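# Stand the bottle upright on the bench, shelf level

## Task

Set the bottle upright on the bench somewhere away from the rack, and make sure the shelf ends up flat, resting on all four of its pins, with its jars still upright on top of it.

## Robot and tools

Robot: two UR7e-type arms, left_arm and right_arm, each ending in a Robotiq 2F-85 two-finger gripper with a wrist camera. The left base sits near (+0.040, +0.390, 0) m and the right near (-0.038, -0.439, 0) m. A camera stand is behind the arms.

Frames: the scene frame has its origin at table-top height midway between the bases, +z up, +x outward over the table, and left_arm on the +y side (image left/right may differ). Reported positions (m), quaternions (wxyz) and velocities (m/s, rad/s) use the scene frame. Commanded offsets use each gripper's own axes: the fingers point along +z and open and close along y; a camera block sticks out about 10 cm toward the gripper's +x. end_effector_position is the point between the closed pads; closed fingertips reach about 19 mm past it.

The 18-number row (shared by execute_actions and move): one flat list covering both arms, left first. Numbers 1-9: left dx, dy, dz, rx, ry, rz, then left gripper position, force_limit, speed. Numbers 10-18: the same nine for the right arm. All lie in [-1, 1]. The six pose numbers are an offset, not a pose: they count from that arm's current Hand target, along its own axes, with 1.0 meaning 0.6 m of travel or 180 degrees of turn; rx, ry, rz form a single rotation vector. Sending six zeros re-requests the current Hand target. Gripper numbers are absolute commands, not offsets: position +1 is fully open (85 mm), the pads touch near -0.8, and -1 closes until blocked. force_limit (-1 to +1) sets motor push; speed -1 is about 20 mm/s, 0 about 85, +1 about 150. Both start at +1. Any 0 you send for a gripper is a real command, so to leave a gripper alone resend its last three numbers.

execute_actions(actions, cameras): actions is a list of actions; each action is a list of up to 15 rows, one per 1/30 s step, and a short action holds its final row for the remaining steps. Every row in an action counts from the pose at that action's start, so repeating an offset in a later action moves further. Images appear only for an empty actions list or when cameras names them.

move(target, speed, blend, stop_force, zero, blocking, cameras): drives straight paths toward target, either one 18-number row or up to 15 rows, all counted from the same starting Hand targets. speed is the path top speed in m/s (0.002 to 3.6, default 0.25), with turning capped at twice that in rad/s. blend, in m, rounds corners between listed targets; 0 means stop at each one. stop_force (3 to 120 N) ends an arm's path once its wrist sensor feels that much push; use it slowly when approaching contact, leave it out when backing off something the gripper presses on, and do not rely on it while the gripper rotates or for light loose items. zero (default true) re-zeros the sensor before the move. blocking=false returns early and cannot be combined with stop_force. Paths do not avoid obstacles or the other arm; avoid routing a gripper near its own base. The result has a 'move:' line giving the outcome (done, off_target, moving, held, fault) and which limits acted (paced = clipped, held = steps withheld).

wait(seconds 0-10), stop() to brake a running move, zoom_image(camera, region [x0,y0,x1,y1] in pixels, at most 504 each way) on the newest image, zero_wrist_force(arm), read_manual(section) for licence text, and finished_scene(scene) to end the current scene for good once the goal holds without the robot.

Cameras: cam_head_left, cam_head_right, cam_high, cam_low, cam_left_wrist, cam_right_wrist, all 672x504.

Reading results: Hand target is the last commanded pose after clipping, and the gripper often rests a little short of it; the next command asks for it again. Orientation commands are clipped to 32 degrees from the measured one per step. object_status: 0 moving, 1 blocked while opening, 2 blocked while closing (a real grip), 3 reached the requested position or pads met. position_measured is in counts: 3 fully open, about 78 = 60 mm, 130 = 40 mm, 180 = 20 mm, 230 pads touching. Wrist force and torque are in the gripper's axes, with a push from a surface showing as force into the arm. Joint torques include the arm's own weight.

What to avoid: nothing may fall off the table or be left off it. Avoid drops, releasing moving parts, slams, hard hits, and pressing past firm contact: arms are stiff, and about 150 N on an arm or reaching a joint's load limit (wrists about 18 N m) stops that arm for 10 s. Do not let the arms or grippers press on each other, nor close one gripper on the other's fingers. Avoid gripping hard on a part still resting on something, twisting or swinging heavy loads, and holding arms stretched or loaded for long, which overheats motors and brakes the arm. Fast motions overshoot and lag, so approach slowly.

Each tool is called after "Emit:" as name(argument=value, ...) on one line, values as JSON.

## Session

Emit:
execute_actions(actions=[])

Scene clock: 0.00 s.
left_arm: end_effector_position=(+0.7924, +0.0091, +0.2376) position_measured=3 object_status=3 end_effector_quat_wxyz=(-0.095, +0.688, +0.676, +0.246) | right_arm: end_effector_position=(+0.1378, -0.2385, +0.1897) position_measured=3 object_status=3 end_effector_quat_wxyz=(+0.281, +0.814, -0.290, +0.417)
Joint positions: left_arm=[-0.786 -0.477 0.163 -1.056 -1.072 0.76] | right_arm=[4.986 -1.477 -2.153 -2.101 1.23 -0.453]
Joint velocities: within noise
Joint torques (N m): no reading
Wrist force (N): no reading
Wrist torque (N m): no reading
Wrist force, peak (N): no reading
Hand target: left_arm +0.7924, +0.0091, +0.2376; -0.095, +0.688, +0.676, +0.246 | right_arm +0.1378, -0.2385, +0.1897; +0.281, +0.814, -0.290, +0.417
Tool commands: left_gripper/position=+1.0 left_gripper/force_limit=+1.0 left_gripper/speed=+1.0 right_gripper/position=+1.0 right_gripper/force_limit=+1.0 right_gripper/speed=+1.0
camera_calibration:
cam_left_wrist: T_world_to_cam=[[0.971722, -0.0617958, 0.227898, -0.822153], [-0.0313205, -0.990351, -0.134993, 0.0830805], [0.234041, 0.124038, -0.964282, 0.170079], [0, 0, 0, 1]] pos_world=[0.761701, 0.0103771, 0.362586]
cam_right_wrist: T_world_to_cam=[[-0.708671, -0.67078, 0.218721, -0.0900646], [-0.636223, 0.473566, -0.60906, 0.331237], [0.304967, -0.570779, -0.762369, 0.0971713], [0, 0, 0, 1]] pos_world=[0.117281, -0.161813, 0.295523]

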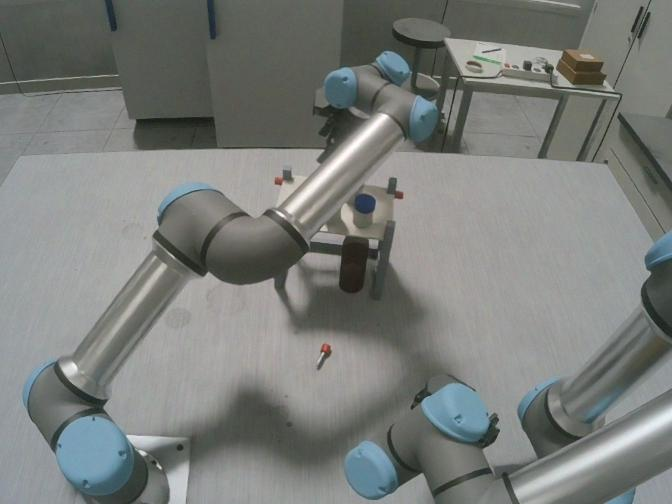

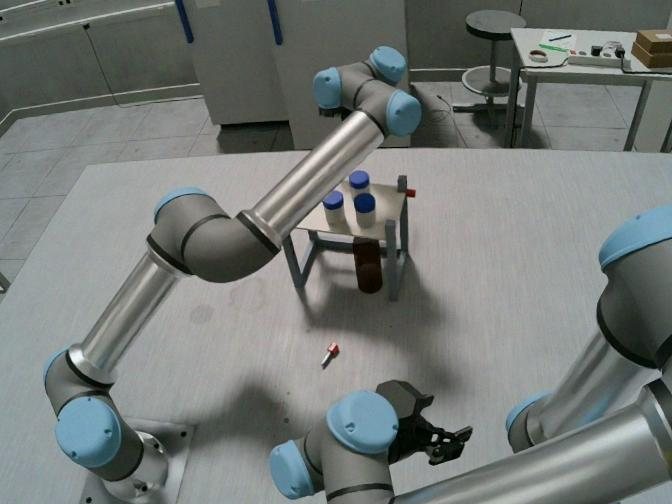

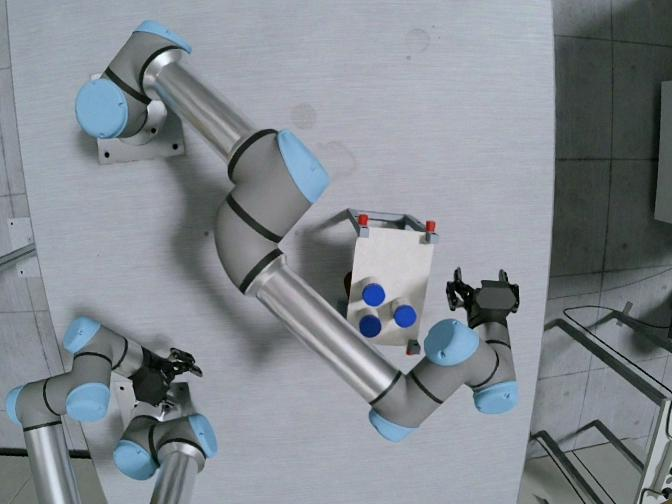

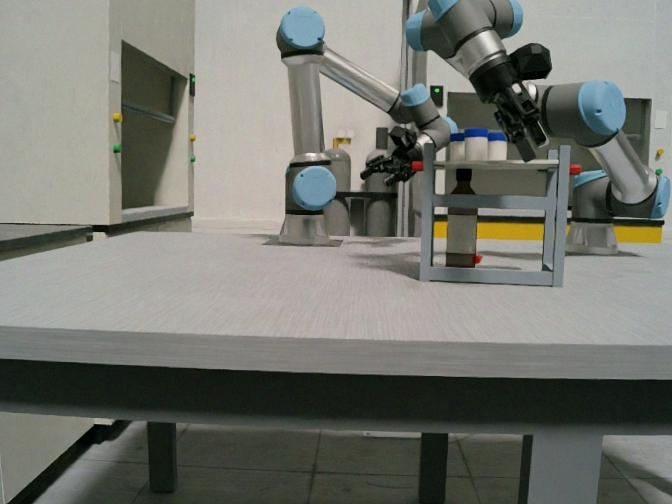

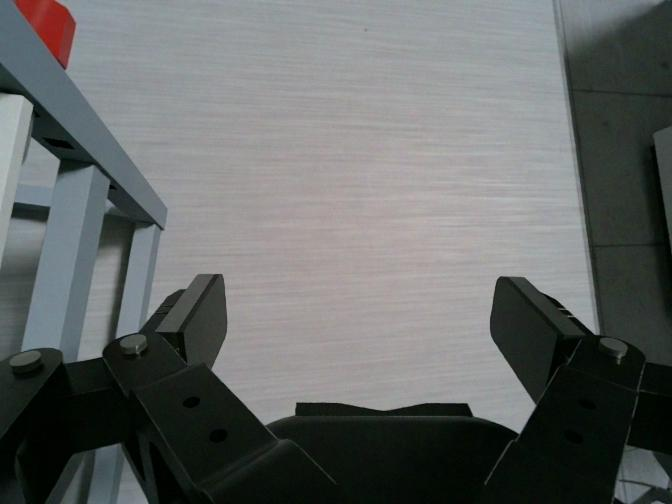

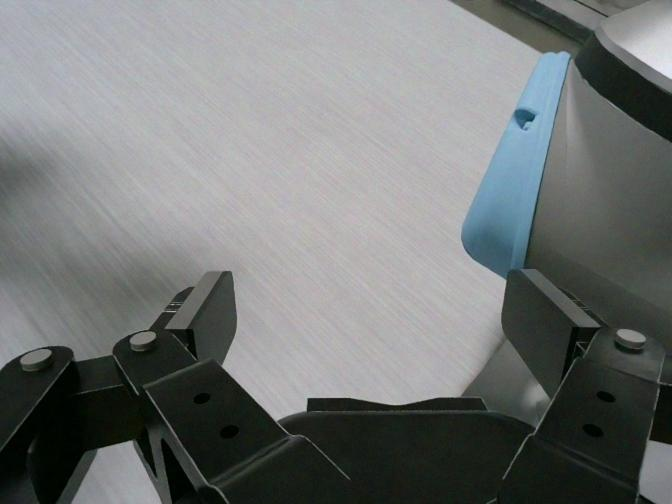

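Emit:
zoom_image(camera="cam_high", region=[320, 200, 450, 370])

Emit:
zoom_image(camera="cam_head_left", region=[260, 150, 420, 310])

Emit:
zoom_image(camera="cam_head_right", region=[270, 150, 430, 310])

Emit:
zoom_image(camera="cam_low", region=[400, 125, 590, 295])

Emit:
zoom_image(camera="cam_head_left", region=[300, 335, 350, 380])

Emit:
zoom_image(camera="cam_head_right", region=[305, 335, 355, 380])

Scaled by 2.965 from the camera's 672x504 image, which has a finer 960x720 frame.

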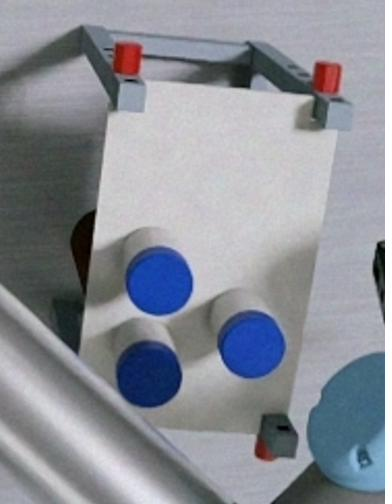

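Scaled by 3.150 from the camera's 672x504 image, which has a finer 960x720 frame.

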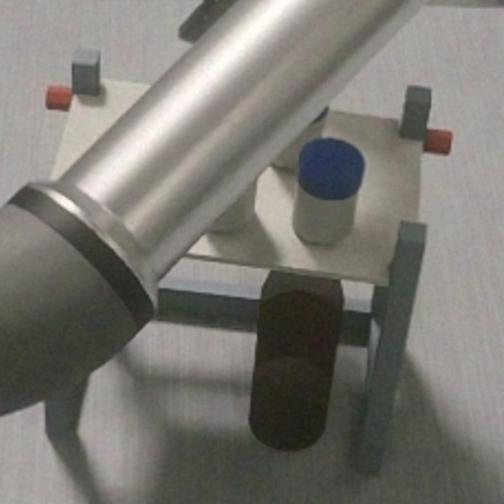

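Scaled by 3.150 from the camera's 672x504 image, which has a finer 960x720 frame.

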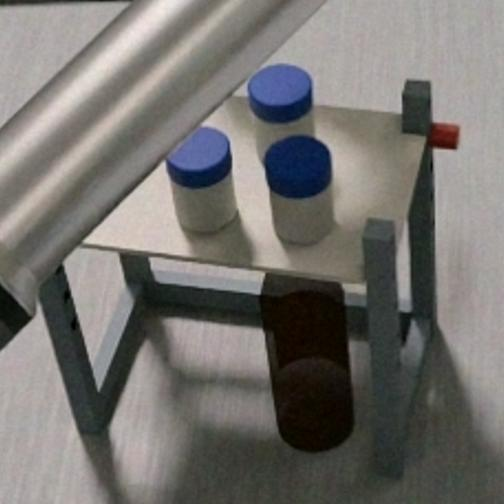

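Scaled by 2.653 from the camera's 672x504 image, which has a finer 960x720 frame.

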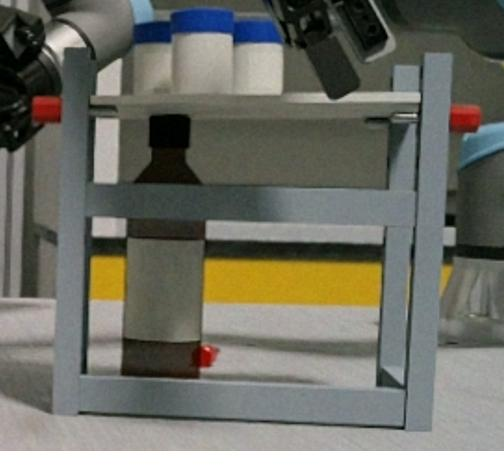

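Scaled by 10.080 from the camera's 672x504 image, which has a finer 960x720 frame.

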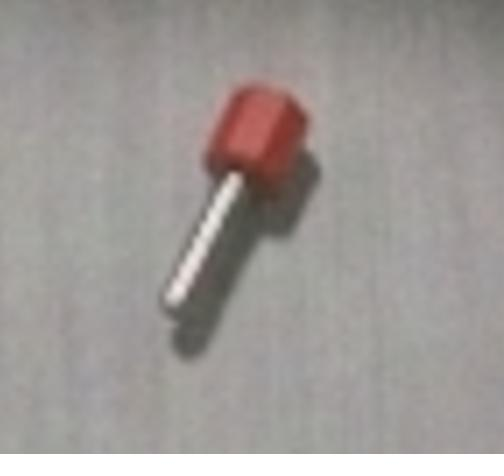

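Scaled by 10.080 from the camera's 672x504 image, which has a finer 960x720 frame.

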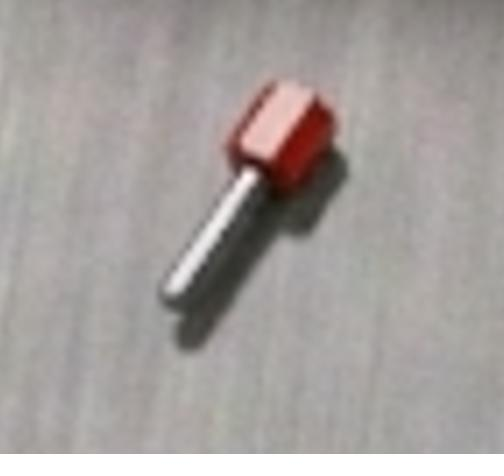

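Emit:
zoom_image(camera="cam_high", region=[345, 205, 385, 245])

Emit:
zoom_image(camera="cam_high", region=[410, 215, 450, 255])

Emit:
zoom_image(camera="cam_high", region=[390, 325, 430, 365])

Emit:
zoom_image(camera="cam_high", region=[335, 260, 425, 350])

Emit:
zoom_image(camera="cam_head_right", region=[360, 200, 420, 310])

Emit:
zoom_image(camera="cam_head_left", region=[330, 210, 400, 310])

Scaled by 12.600 from the camera's 672x504 image, which has a finer 960x720 frame.

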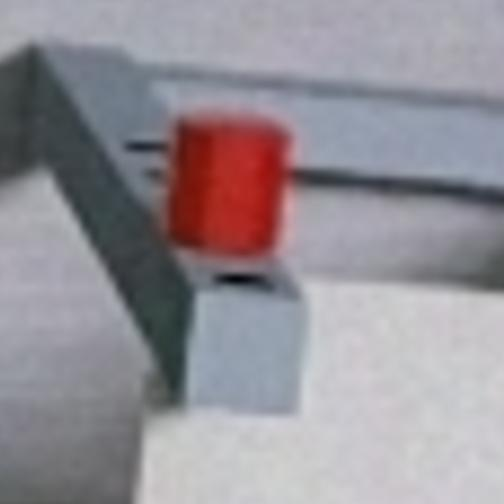

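Scaled by 12.600 from the camera's 672x504 image, which has a finer 960x720 frame.

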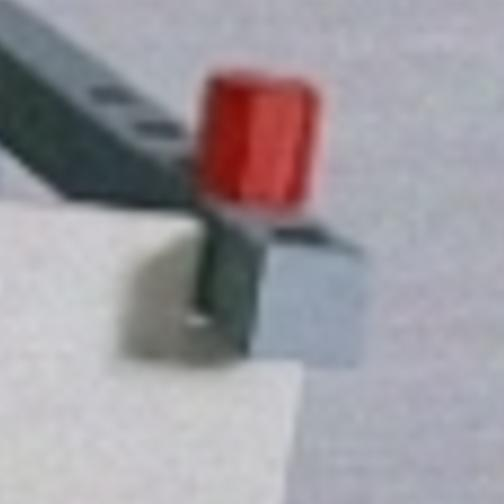

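Scaled by 12.600 from the camera's 672x504 image, which has a finer 960x720 frame.

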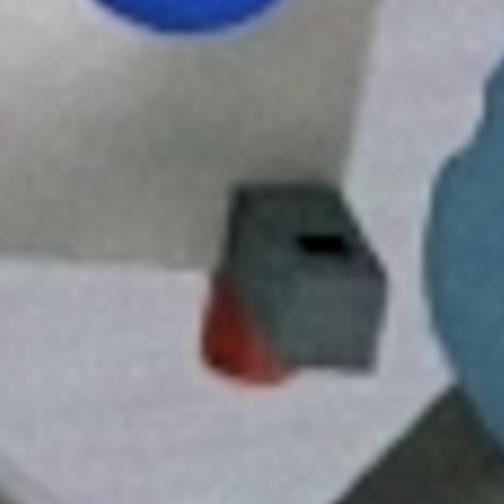

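Scaled by 5.600 from the camera's 672x504 image, which has a finer 960x720 frame.

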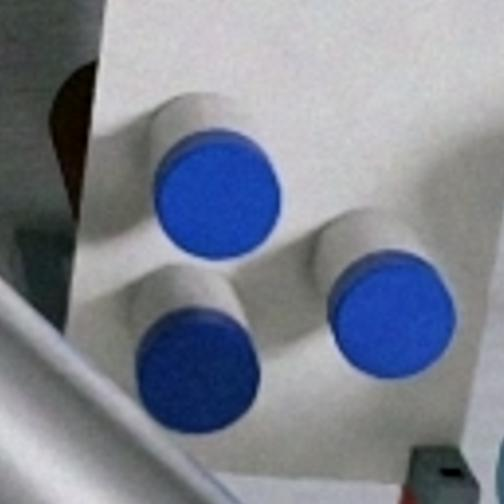

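Scaled by 4.582 from the camera's 672x504 image, which has a finer 960x720 frame.

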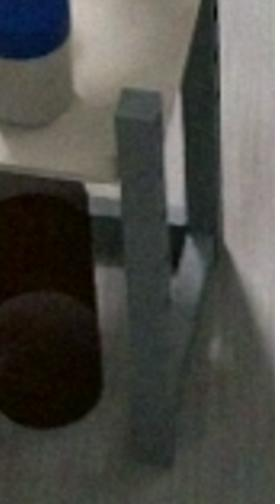

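Scaled by 5.040 from the camera's 672x504 image, which has a finer 960x720 frame.

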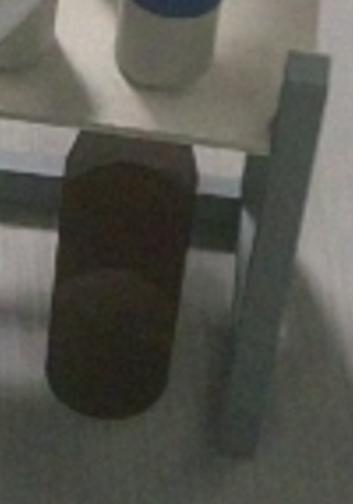

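Emit:
move(target=[[0.1827, 0.0338, -0.3041, 0, 0, 0, 0.5, -0.5, 0, 0.1158, -0.1744, -0.0821, 0.0625, -0.1561, -0.0375, -0.1, -0.6, -0.5], [0.4298, -0.6541, -0.1571, -0.0241, -0.4975, -0.2582, 0.5, -0.5, 0, 0.0825, -0.3651, -0.0537, 0.1250, -0.3122, -0.0750, -0.1, -0.6, -0.5], [0.4298, -0.6541, -0.1571, -0.0241, -0.4975, -0.2582, 0.5, -0.5, 0, -0.0450, -0.5933, 0.0, 0.1250, -0.3122, -0.0750, -0.1, -0.6, -0.5]], speed=[0.4, 0.6, 0.4], blend=[0.05, 0.05, 0], cameras=["all"])

Scene clock: 16.40 s.
left_arm: end_effector_position=(+0.3801, +0.2201, +0.3597) position_measured=66 object_status=3 end_effector_quat_wxyz=(+0.512, +0.370, +0.731, -0.258) | right_arm: end_effector_position=(+0.3761, +0.0078, +0.0903) position_measured=141 object_status=3 end_effector_quat_wxyz=(+0.000, +0.978, -0.210, +0.000) end_effector_velocity=(+0.000, +0.001, -0.002) end_effector_angular_velocity=(-0.002, +0.001, -0.001)
Joint positions: left_arm=[-0.625 -2.204 2.598 -3.171 -1.869 0.114] | right_arm=[4.217 -1.963 -1.737 -1.012 1.57 -1.674]
Joint velocities: left_arm=[within noise] | right_arm=[0.001 -0.005 0.001 0.001 0 0.001]
Joint torques (N m): left_arm=[5.51 -4.5 -14.61 -5.29 -0.03 -0.54] | right_arm=[6.5 33.6 30.59 4.71 1.21 2.33]
Wrist force (N): left_arm=[-5.1 -0.1 3.0] | right_arm=[-0.3 -0.8 -1.7]
Wrist torque (N m): left_arm=[-0.02 1.13 0.50] | right_arm=[0.02 -0.10 0.00]
Wrist force, peak (N): left_arm=[-5.9 1.7 8.5] | right_arm=[0.3 -3.2 1.0]
Hand target: left_arm +0.3801, +0.2201, +0.3597; +0.512, +0.370, +0.731, -0.258 | right_arm +0.3762, +0.0080, +0.0904; +0.000, +0.978, -0.210, +0.000
Off the commanded pose: left_arm 0.000 m, 0 deg | right_arm 0.000 m, 0 deg.
elbow stopped short (left arm): the move would have taken joint 3 (elbow) straighter than the controller allows.
move: done; limits=paced
camera_calibration:
cam_left_wrist: T_world_to_cam=[[0.789689, 0.613448, -0.00854704, -0.430686], [0.00183505, 0.0115696, 0.999931, -0.345682], [0.613504, -0.789651, 0.00801067, 0.0652894], [0, 0, 0, 1]] pos_world=[0.300687, 0.319759, 0.341454]
cam_right_wrist: T_world_to_cam=[[-0.410006, -0.912068, 0.00526585, 0.174636], [-0.850684, 0.384481, 0.358485, 0.2997], [-0.328987, 0.142501, -0.933521, 0.33782], [0, 0, 0, 1]] pos_world=[0.43769, -0.00408852, 0.207004]

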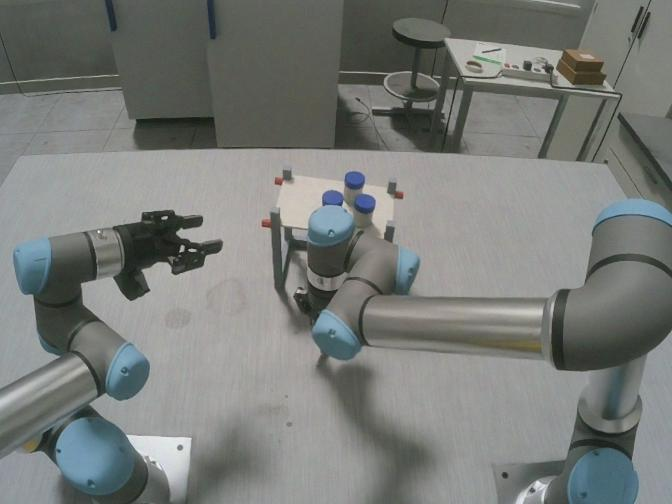

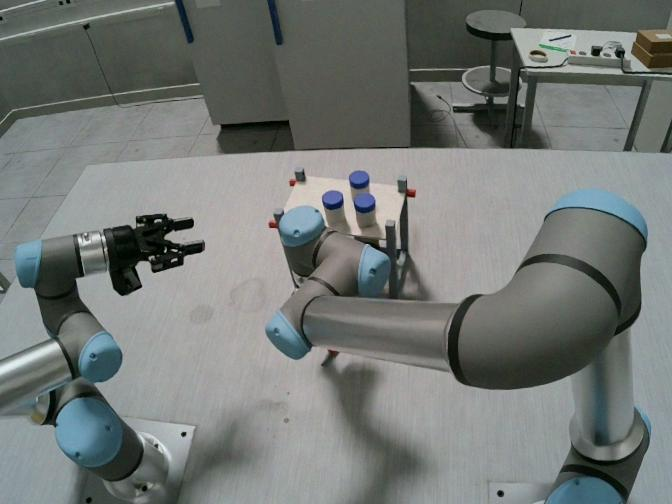

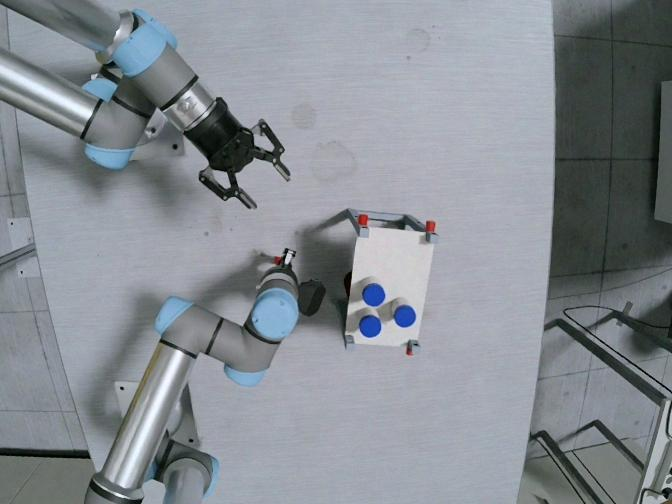

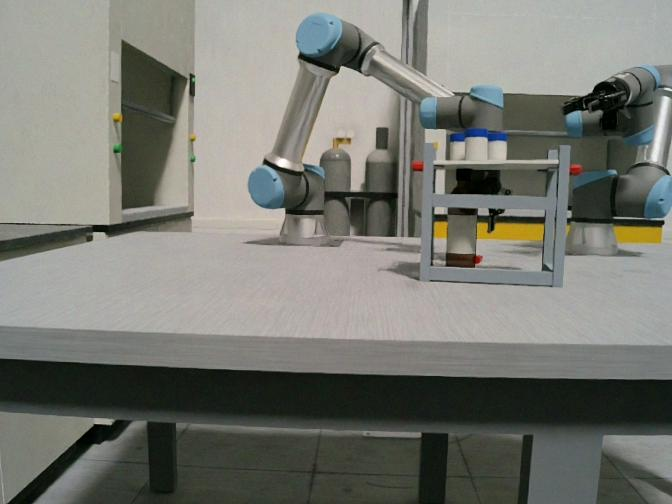

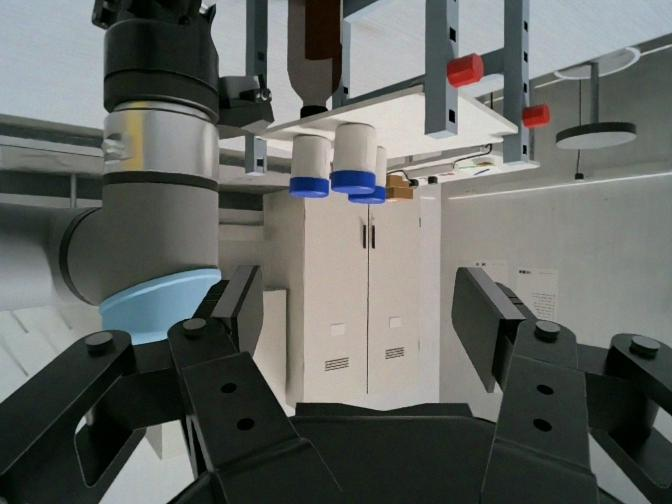

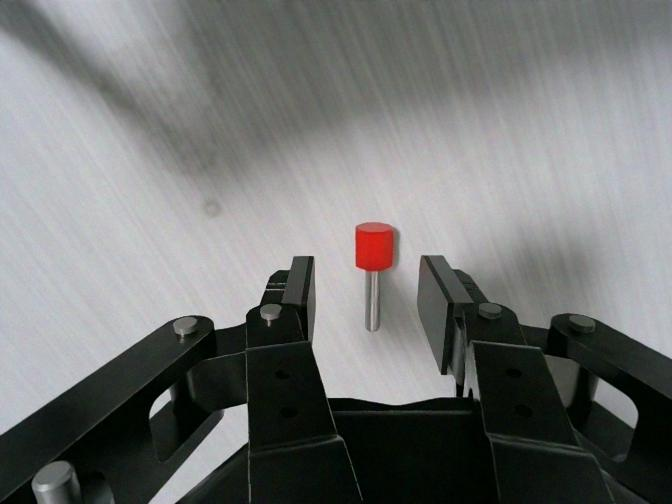

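Emit:
zoom_image(camera="cam_right_wrist", region=[330, 210, 420, 340])

Emit:
zoom_image(camera="cam_high", region=[330, 290, 430, 360])

Emit:
zoom_image(camera="cam_left_wrist", region=[230, 0, 560, 220])

Scaled by 3.877 from the camera's 672x504 image, which has a finer 960x720 frame.

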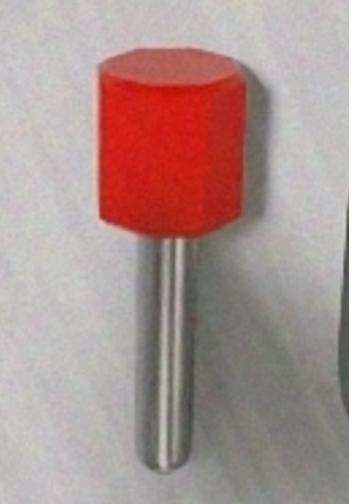

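Scaled by 5.040 from the camera's 672x504 image, which has a finer 960x720 frame.

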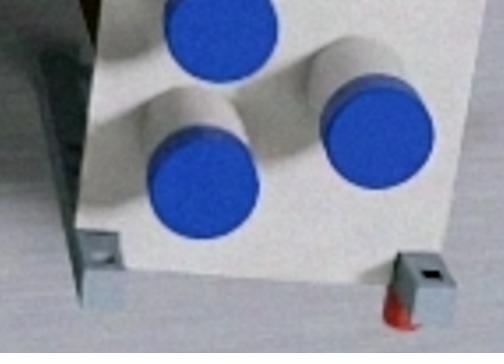

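Scaled by 1.527 from the camera's 672x504 image, which has a finer 960x720 frame.

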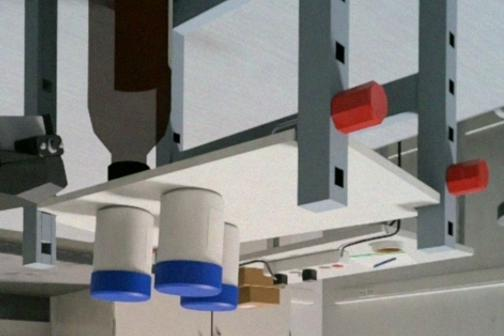

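Emit:
move(target=[[0, 0, 0, 0, 0, 0, 0.5, -0.5, 0, -0.0118, 0.0118, 0.0700, 0, 0, -0.0036, -0.1, -0.6, -0.5], [0, 0, 0, 0, 0, 0, 0.5, -0.5, 0, -0.0118, 0.0118, 0.1130, 0, 0, -0.0036, -0.1, -0.6, -0.5], [0, 0, 0, 0, 0, 0, 0.5, -0.5, 0, -0.0118, 0.0118, 0.1130, 0, 0, -0.0036, -1, -0.6, -1], [0, 0, 0, 0, 0, 0, 0.5, -0.5, 0, -0.0118, 0.0118, 0.0, 0, 0, -0.0036, -1, -0.6, -1]], speed=[0.2, 0.06, 0.1, 0.25], blend=[0.004, 0, 0, 0], cameras=["cam_right_wrist"])

Scene clock: 22.73 s.
left_arm: end_effector_position=(+0.3801, +0.2201, +0.3597) position_measured=66 object_status=3 end_effector_quat_wxyz=(+0.512, +0.370, +0.731, -0.258) | right_arm: end_effector_position=(+0.3668, +0.0045, +0.0903) position_measured=186 object_status=2 end_effector_quat_wxyz=(+0.000, +0.979, -0.205, +0.000)
Joint positions: left_arm=[-0.625 -2.204 2.598 -3.171 -1.869 0.114] | right_arm=[4.228 -1.945 -1.764 -1.002 1.57 -1.675]
Joint torques (N m): left_arm=[4.32 -3.94 -15.74 -4.74 1.34 0.87] | right_arm=[4.73 44.84 20.66 1.85 -0.15 2.01]
Wrist force (N): left_arm=[-5.3 -0.1 3.0] | right_arm=[-0.1 -0.5 -0.9]
Wrist torque (N m): left_arm=[-0.01 1.16 0.50] | right_arm=[0.05 -0.14 0.00]
Wrist force, peak (N): left_arm=[-5.4 0.0 3.0] | right_arm=[-0.8 1.5 -6.6]
Hand target: left_arm +0.3801, +0.2201, +0.3597; +0.512, +0.370, +0.731, -0.258 | right_arm +0.3668, +0.0044, +0.0904; +0.000, +0.979, -0.205, +0.000
Off the commanded pose: left_arm 0.000 m, 0 deg | right_arm 0.000 m, 0 deg.
move: done
camera_calibration:
cam_right_wrist: T_world_to_cam=[[-0.399503, -0.916719, 0.0049234, 0.163946], [-0.855115, 0.374581, 0.358424, 0.294741], [-0.330418, 0.138981, -0.933546, 0.335662], [0, 0, 0, 1]] pos_world=[0.428443, -0.00676297, 0.206906]
Images, in order (width x height): cam_right_wrist 672x504.

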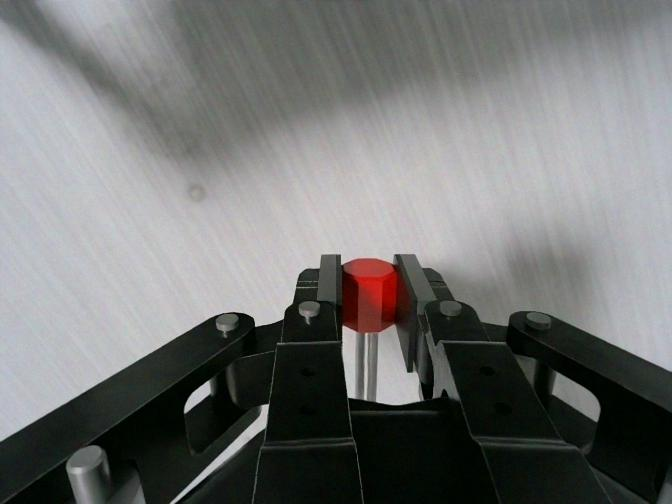

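Emit:
move(target=[[0.0, 0.0, 0.0, 0, 0, 0, 0.56, -0.5, 0, 0.1149, 0.2490, -0.2995, 0, 0, 0.4131, -1, -0.6, -1], [0.0, 0.0, 0.0, 0, 0, 0, 0.56, -0.5, 0, 0.3460, 0.2051, -0.2245, 0, 0, 0.4131, -1, -0.6, -1]], speed=[0.45, 0.3], blend=[0.03, 0], cameras=["cam_left_wrist", "cam_right_wrist", "cam_high", "cam_low"])

Emit:
zoom_image(camera="cam_left_wrist", region=[200, 60, 420, 220])

Emit:
zoom_image(camera="cam_high", region=[330, 330, 370, 370])

Emit:
zoom_image(camera="cam_right_wrist", region=[300, 240, 450, 420])

Emit:
zoom_image(camera="cam_low", region=[405, 140, 475, 200])

Scene clock: 28.00 s.
left_arm: end_effector_position=(+0.3801, +0.2201, +0.3597) position_measured=58 object_status=3 end_effector_quat_wxyz=(+0.512, +0.370, +0.731, -0.258) | right_arm: end_effector_position=(+0.5075, -0.1915, +0.2251) position_measured=186 object_status=2 end_effector_quat_wxyz=(+0.000, -0.656, +0.755, +0.000)
Joint positions: left_arm=[-0.625 -2.204 2.598 -3.171 -1.869 0.114] | right_arm=[3.823 -1.817 -1.563 -1.332 1.571 -0.781]
Joint torques (N m): left_arm=[3.99 -4.51 -15.13 -3.94 1.27 1.01] | right_arm=[-5.47 28.72 32.74 3.17 -0.11 -0.74]
Wrist force (N): left_arm=[-5.3 -0.1 3.0] | right_arm=[-0.6 -0.6 -1.3]
Wrist torque (N m): left_arm=[-0.01 1.16 0.51] | right_arm=[0.05 0.00 0.05]
Wrist force, peak (N): left_arm=[-5.5 -0.1 3.1] | right_arm=[-0.2 -3.8 0.2]
Hand target: left_arm +0.3801, +0.2201, +0.3597; +0.512, +0.370, +0.731, -0.258 | right_arm +0.5077, -0.1915, +0.2251; +0.000, -0.656, +0.755, +0.000
Off the commanded pose: left_arm 0.000 m, 0 deg | right_arm 0.000 m, 0 deg.
move: done; blend cut to 0 m at target 1
camera_calibration:
cam_left_wrist: T_world_to_cam=[[0.789689, 0.613448, -0.00854704, -0.430686], [0.00183505, 0.0115696, 0.999931, -0.345682], [0.613504, -0.789651, 0.00801067, 0.0652894], [0, 0, 0, 1]] pos_world=[0.300687, 0.319759, 0.341454]
cam_right_wrist: T_world_to_cam=[[-0.99045, 0.137777, 0.00521019, 0.541602], [0.130439, 0.924111, 0.359172, 0.0450527], [0.044671, 0.356421, -0.933257, 0.386397], [0, 0, 0, 1]] pos_world=[0.513292, -0.253974, 0.341604]
Images, in order (width x height): cam_high 672x504, cam_low 672x504, cam_left_wrist 672x504, cam_right_wrist 672x504.

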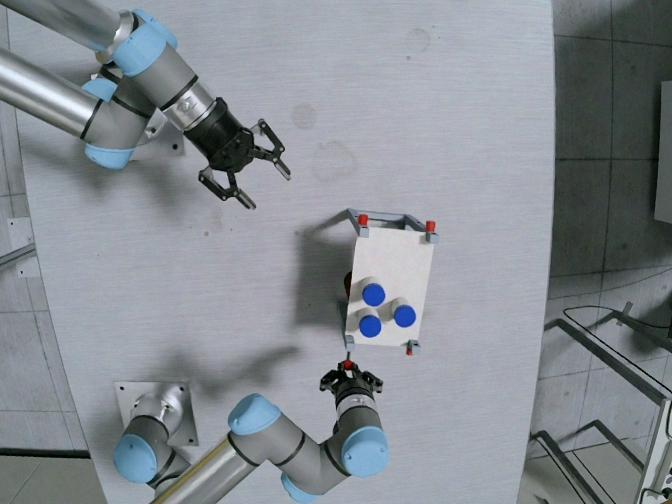

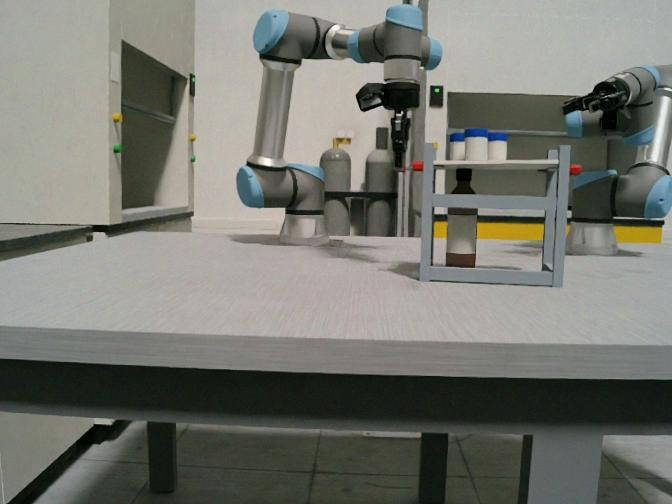

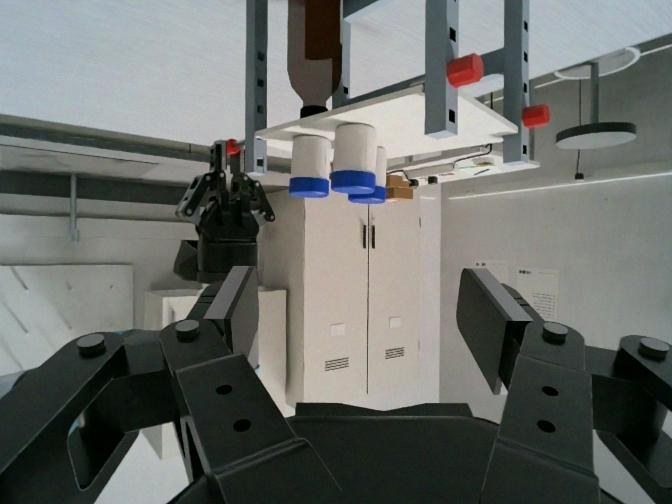

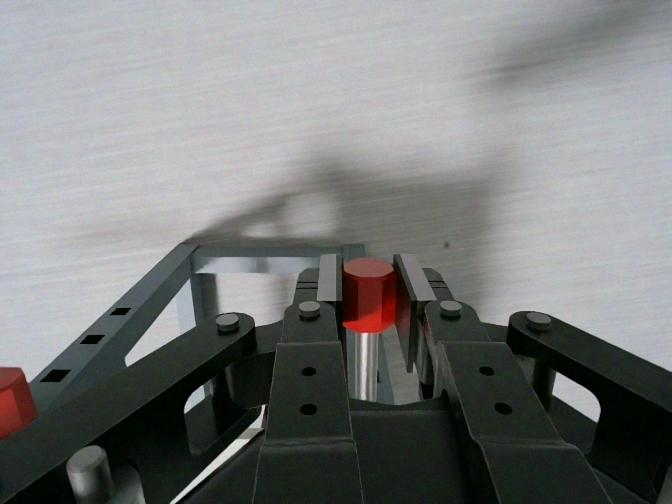

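Scaled by 2.291 from the camera's 672x504 image, which has a finer 960x720 frame.

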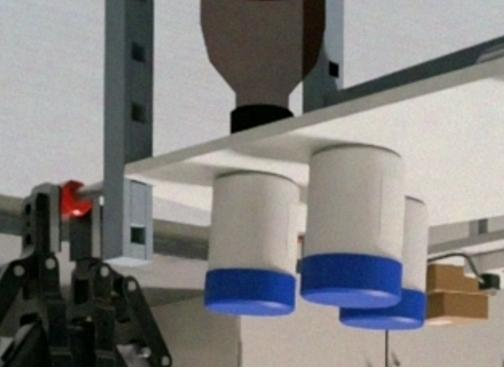

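Scaled by 12.600 from the camera's 672x504 image, which has a finer 960x720 frame.

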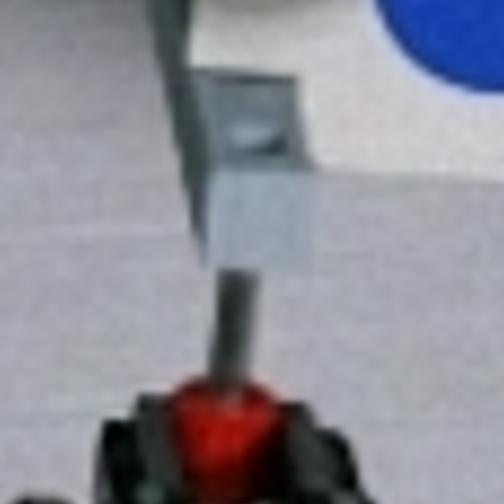

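Scaled by 2.800 from the camera's 672x504 image, which has a finer 960x720 frame.

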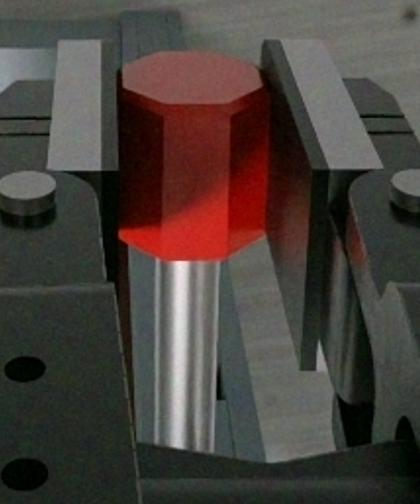

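Scaled by 7.200 from the camera's 672x504 image, which has a finer 960x720 frame.

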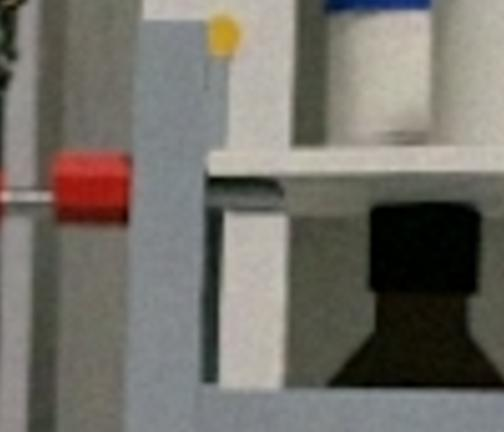

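Emit:
zoom_image(camera="cam_right_wrist", region=[170, 225, 390, 285])

Emit:
zoom_image(camera="cam_right_wrist", region=[330, 320, 420, 410])

Emit:
zoom_image(camera="cam_high", region=[336, 334, 364, 366])

Emit:
zoom_image(camera="cam_left_wrist", region=[215, 100, 295, 190])

Scaled by 2.291 from the camera's 672x504 image, which has a finer 960x720 frame.

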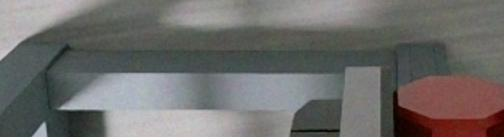

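Scaled by 5.600 from the camera's 672x504 image, which has a finer 960x720 frame.

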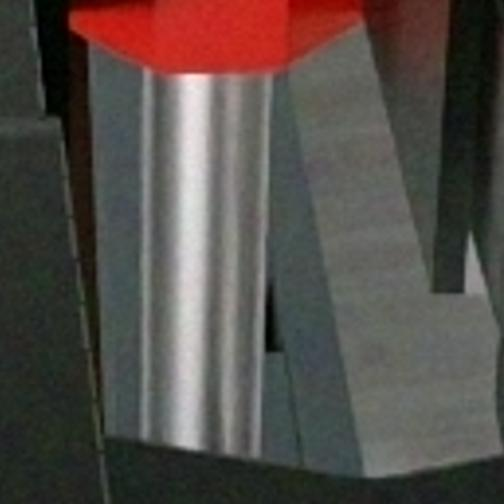

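Scaled by 15.750 from the camera's 672x504 image, which has a finer 960x720 frame.

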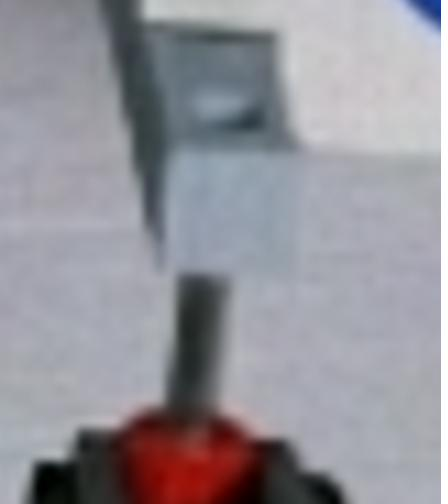

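Scaled by 5.600 from the camera's 672x504 image, which has a finer 960x720 frame.

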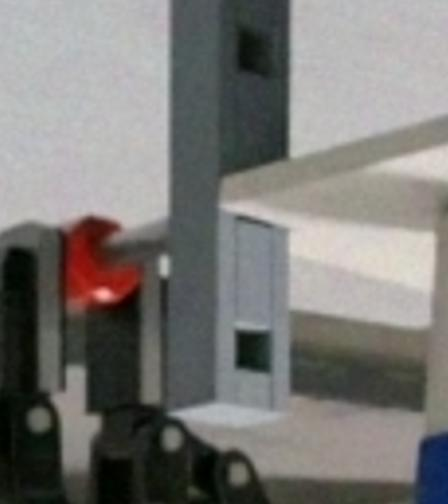

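Emit:
move(target=[0.2672, -0.0449, 0.4582, 0, 0, 0, 0.56, -0.5, 0, 0, 0.0072, 0.0008, 0, 0, 0, -1, -0.6, -1], speed=0.3, cameras=["cam_left_wrist", "cam_right_wrist", "cam_high"])

Emit:
zoom_image(camera="cam_right_wrist", region=[330, 320, 420, 410])

Emit:
zoom_image(camera="cam_high", region=[336, 334, 364, 366])

Emit:
zoom_image(camera="cam_left_wrist", region=[220, 0, 480, 260])

Scene clock: 34.33 s.
left_arm: end_effector_position=(+0.4796, +0.0406, +0.1150) position_measured=58 object_status=3 end_effector_quat_wxyz=(+0.512, +0.370, +0.731, -0.258) end_effector_velocity=(+0.001, -0.001, -0.002) end_effector_angular_velocity=(+0.002, +0.001, +0.000) | right_arm: end_effector_position=(+0.5033, -0.1909, +0.2246) position_measured=186 object_status=2 end_effector_quat_wxyz=(+0.000, -0.656, +0.755, +0.000)
Joint positions: left_arm=[-0.902 -0.922 2.453 -4.323 -1.609 0.016] | right_arm=[3.829 -1.809 -1.575 -1.328 1.571 -0.776]
Joint velocities: left_arm=[0 0.005 -0.004 0 0 0] | right_arm=[within noise]
Joint torques (N m): left_arm=[-0.12 -22.69 -9.92 -4 -0.62 0.99] | right_arm=[2.74 33.54 26.45 4.94 -1.27 1.22]
Wrist force (N): left_arm=[-5.2 0.0 2.9] | right_arm=[-0.4 -0.7 -1.1]
Wrist torque (N m): left_arm=[0.01 1.15 0.50] | right_arm=[0.01 -0.04 0.04]
Wrist force, peak (N): left_arm=[-7.3 0.4 0.4] | right_arm=[-0.7 -0.9 -1.5]
Hand target: left_arm +0.4796, +0.0405, +0.1150; +0.512, +0.370, +0.731, -0.258 | right_arm +0.5034, -0.1909, +0.2246; +0.000, -0.656, +0.755, +0.000
Off the commanded pose: left_arm 0.000 m, 0 deg | right_arm 0.000 m, 0 deg.
move: done
camera_calibration:
cam_left_wrist: T_world_to_cam=[[0.789688, 0.613449, -0.00850356, -0.401242], [0.0019231, 0.0113853, 0.999933, -0.0991135], [0.613505, -0.789652, 0.00781115, -0.135517], [0, 0, 0, 1]] pos_world=[0.400187, 0.140259, 0.0967534]
cam_right_wrist: T_world_to_cam=[[-0.990472, 0.137623, 0.00506069, 0.537385], [0.130236, 0.924102, 0.35927, 0.0452562], [0.0447671, 0.356505, -0.93322, 0.385958], [0, 0, 0, 1]] pos_world=[0.509092, -0.253374, 0.341205]
Images, in order (width x height): cam_high 672x504, cam_left_wrist 672x504, cam_right_wrist 672x504.

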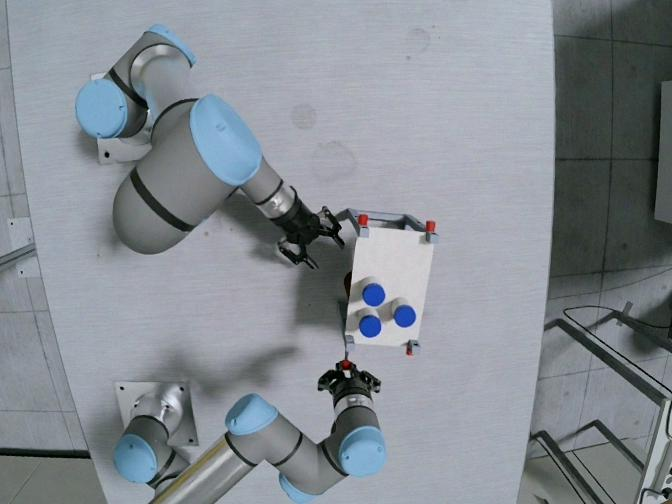

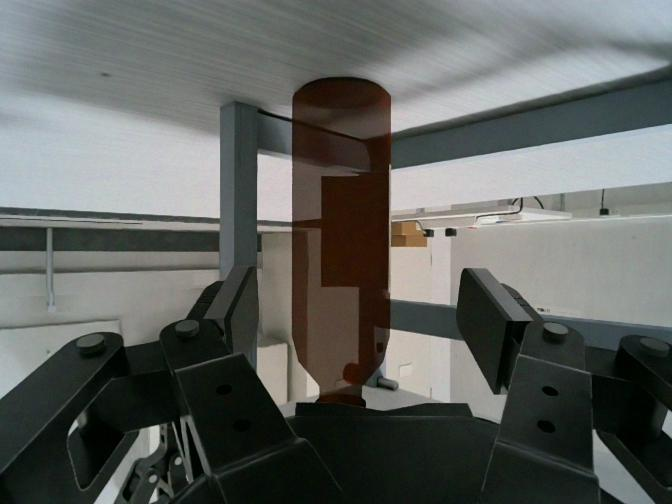

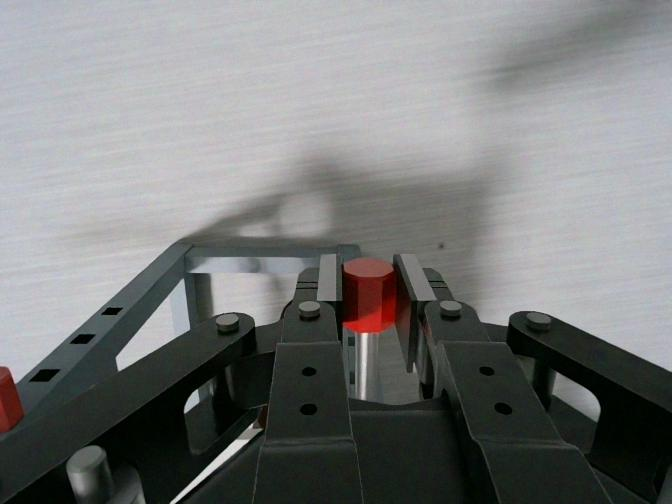

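Scaled by 5.600 from the camera's 672x504 image, which has a finer 960x720 frame.

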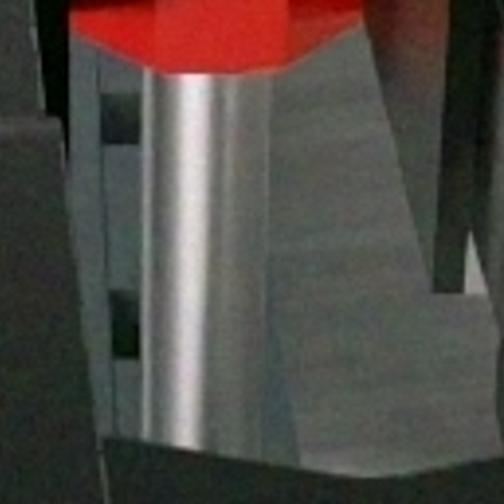

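Scaled by 15.750 from the camera's 672x504 image, which has a finer 960x720 frame.

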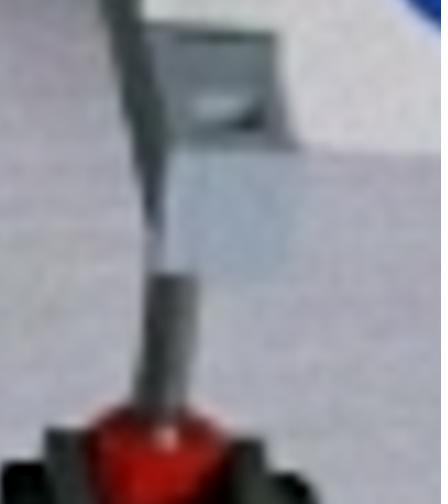

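Scaled by 1.938 from the camera's 672x504 image, which has a finer 960x720 frame.

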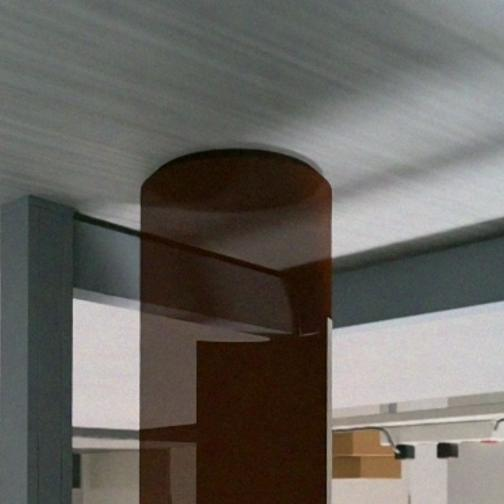

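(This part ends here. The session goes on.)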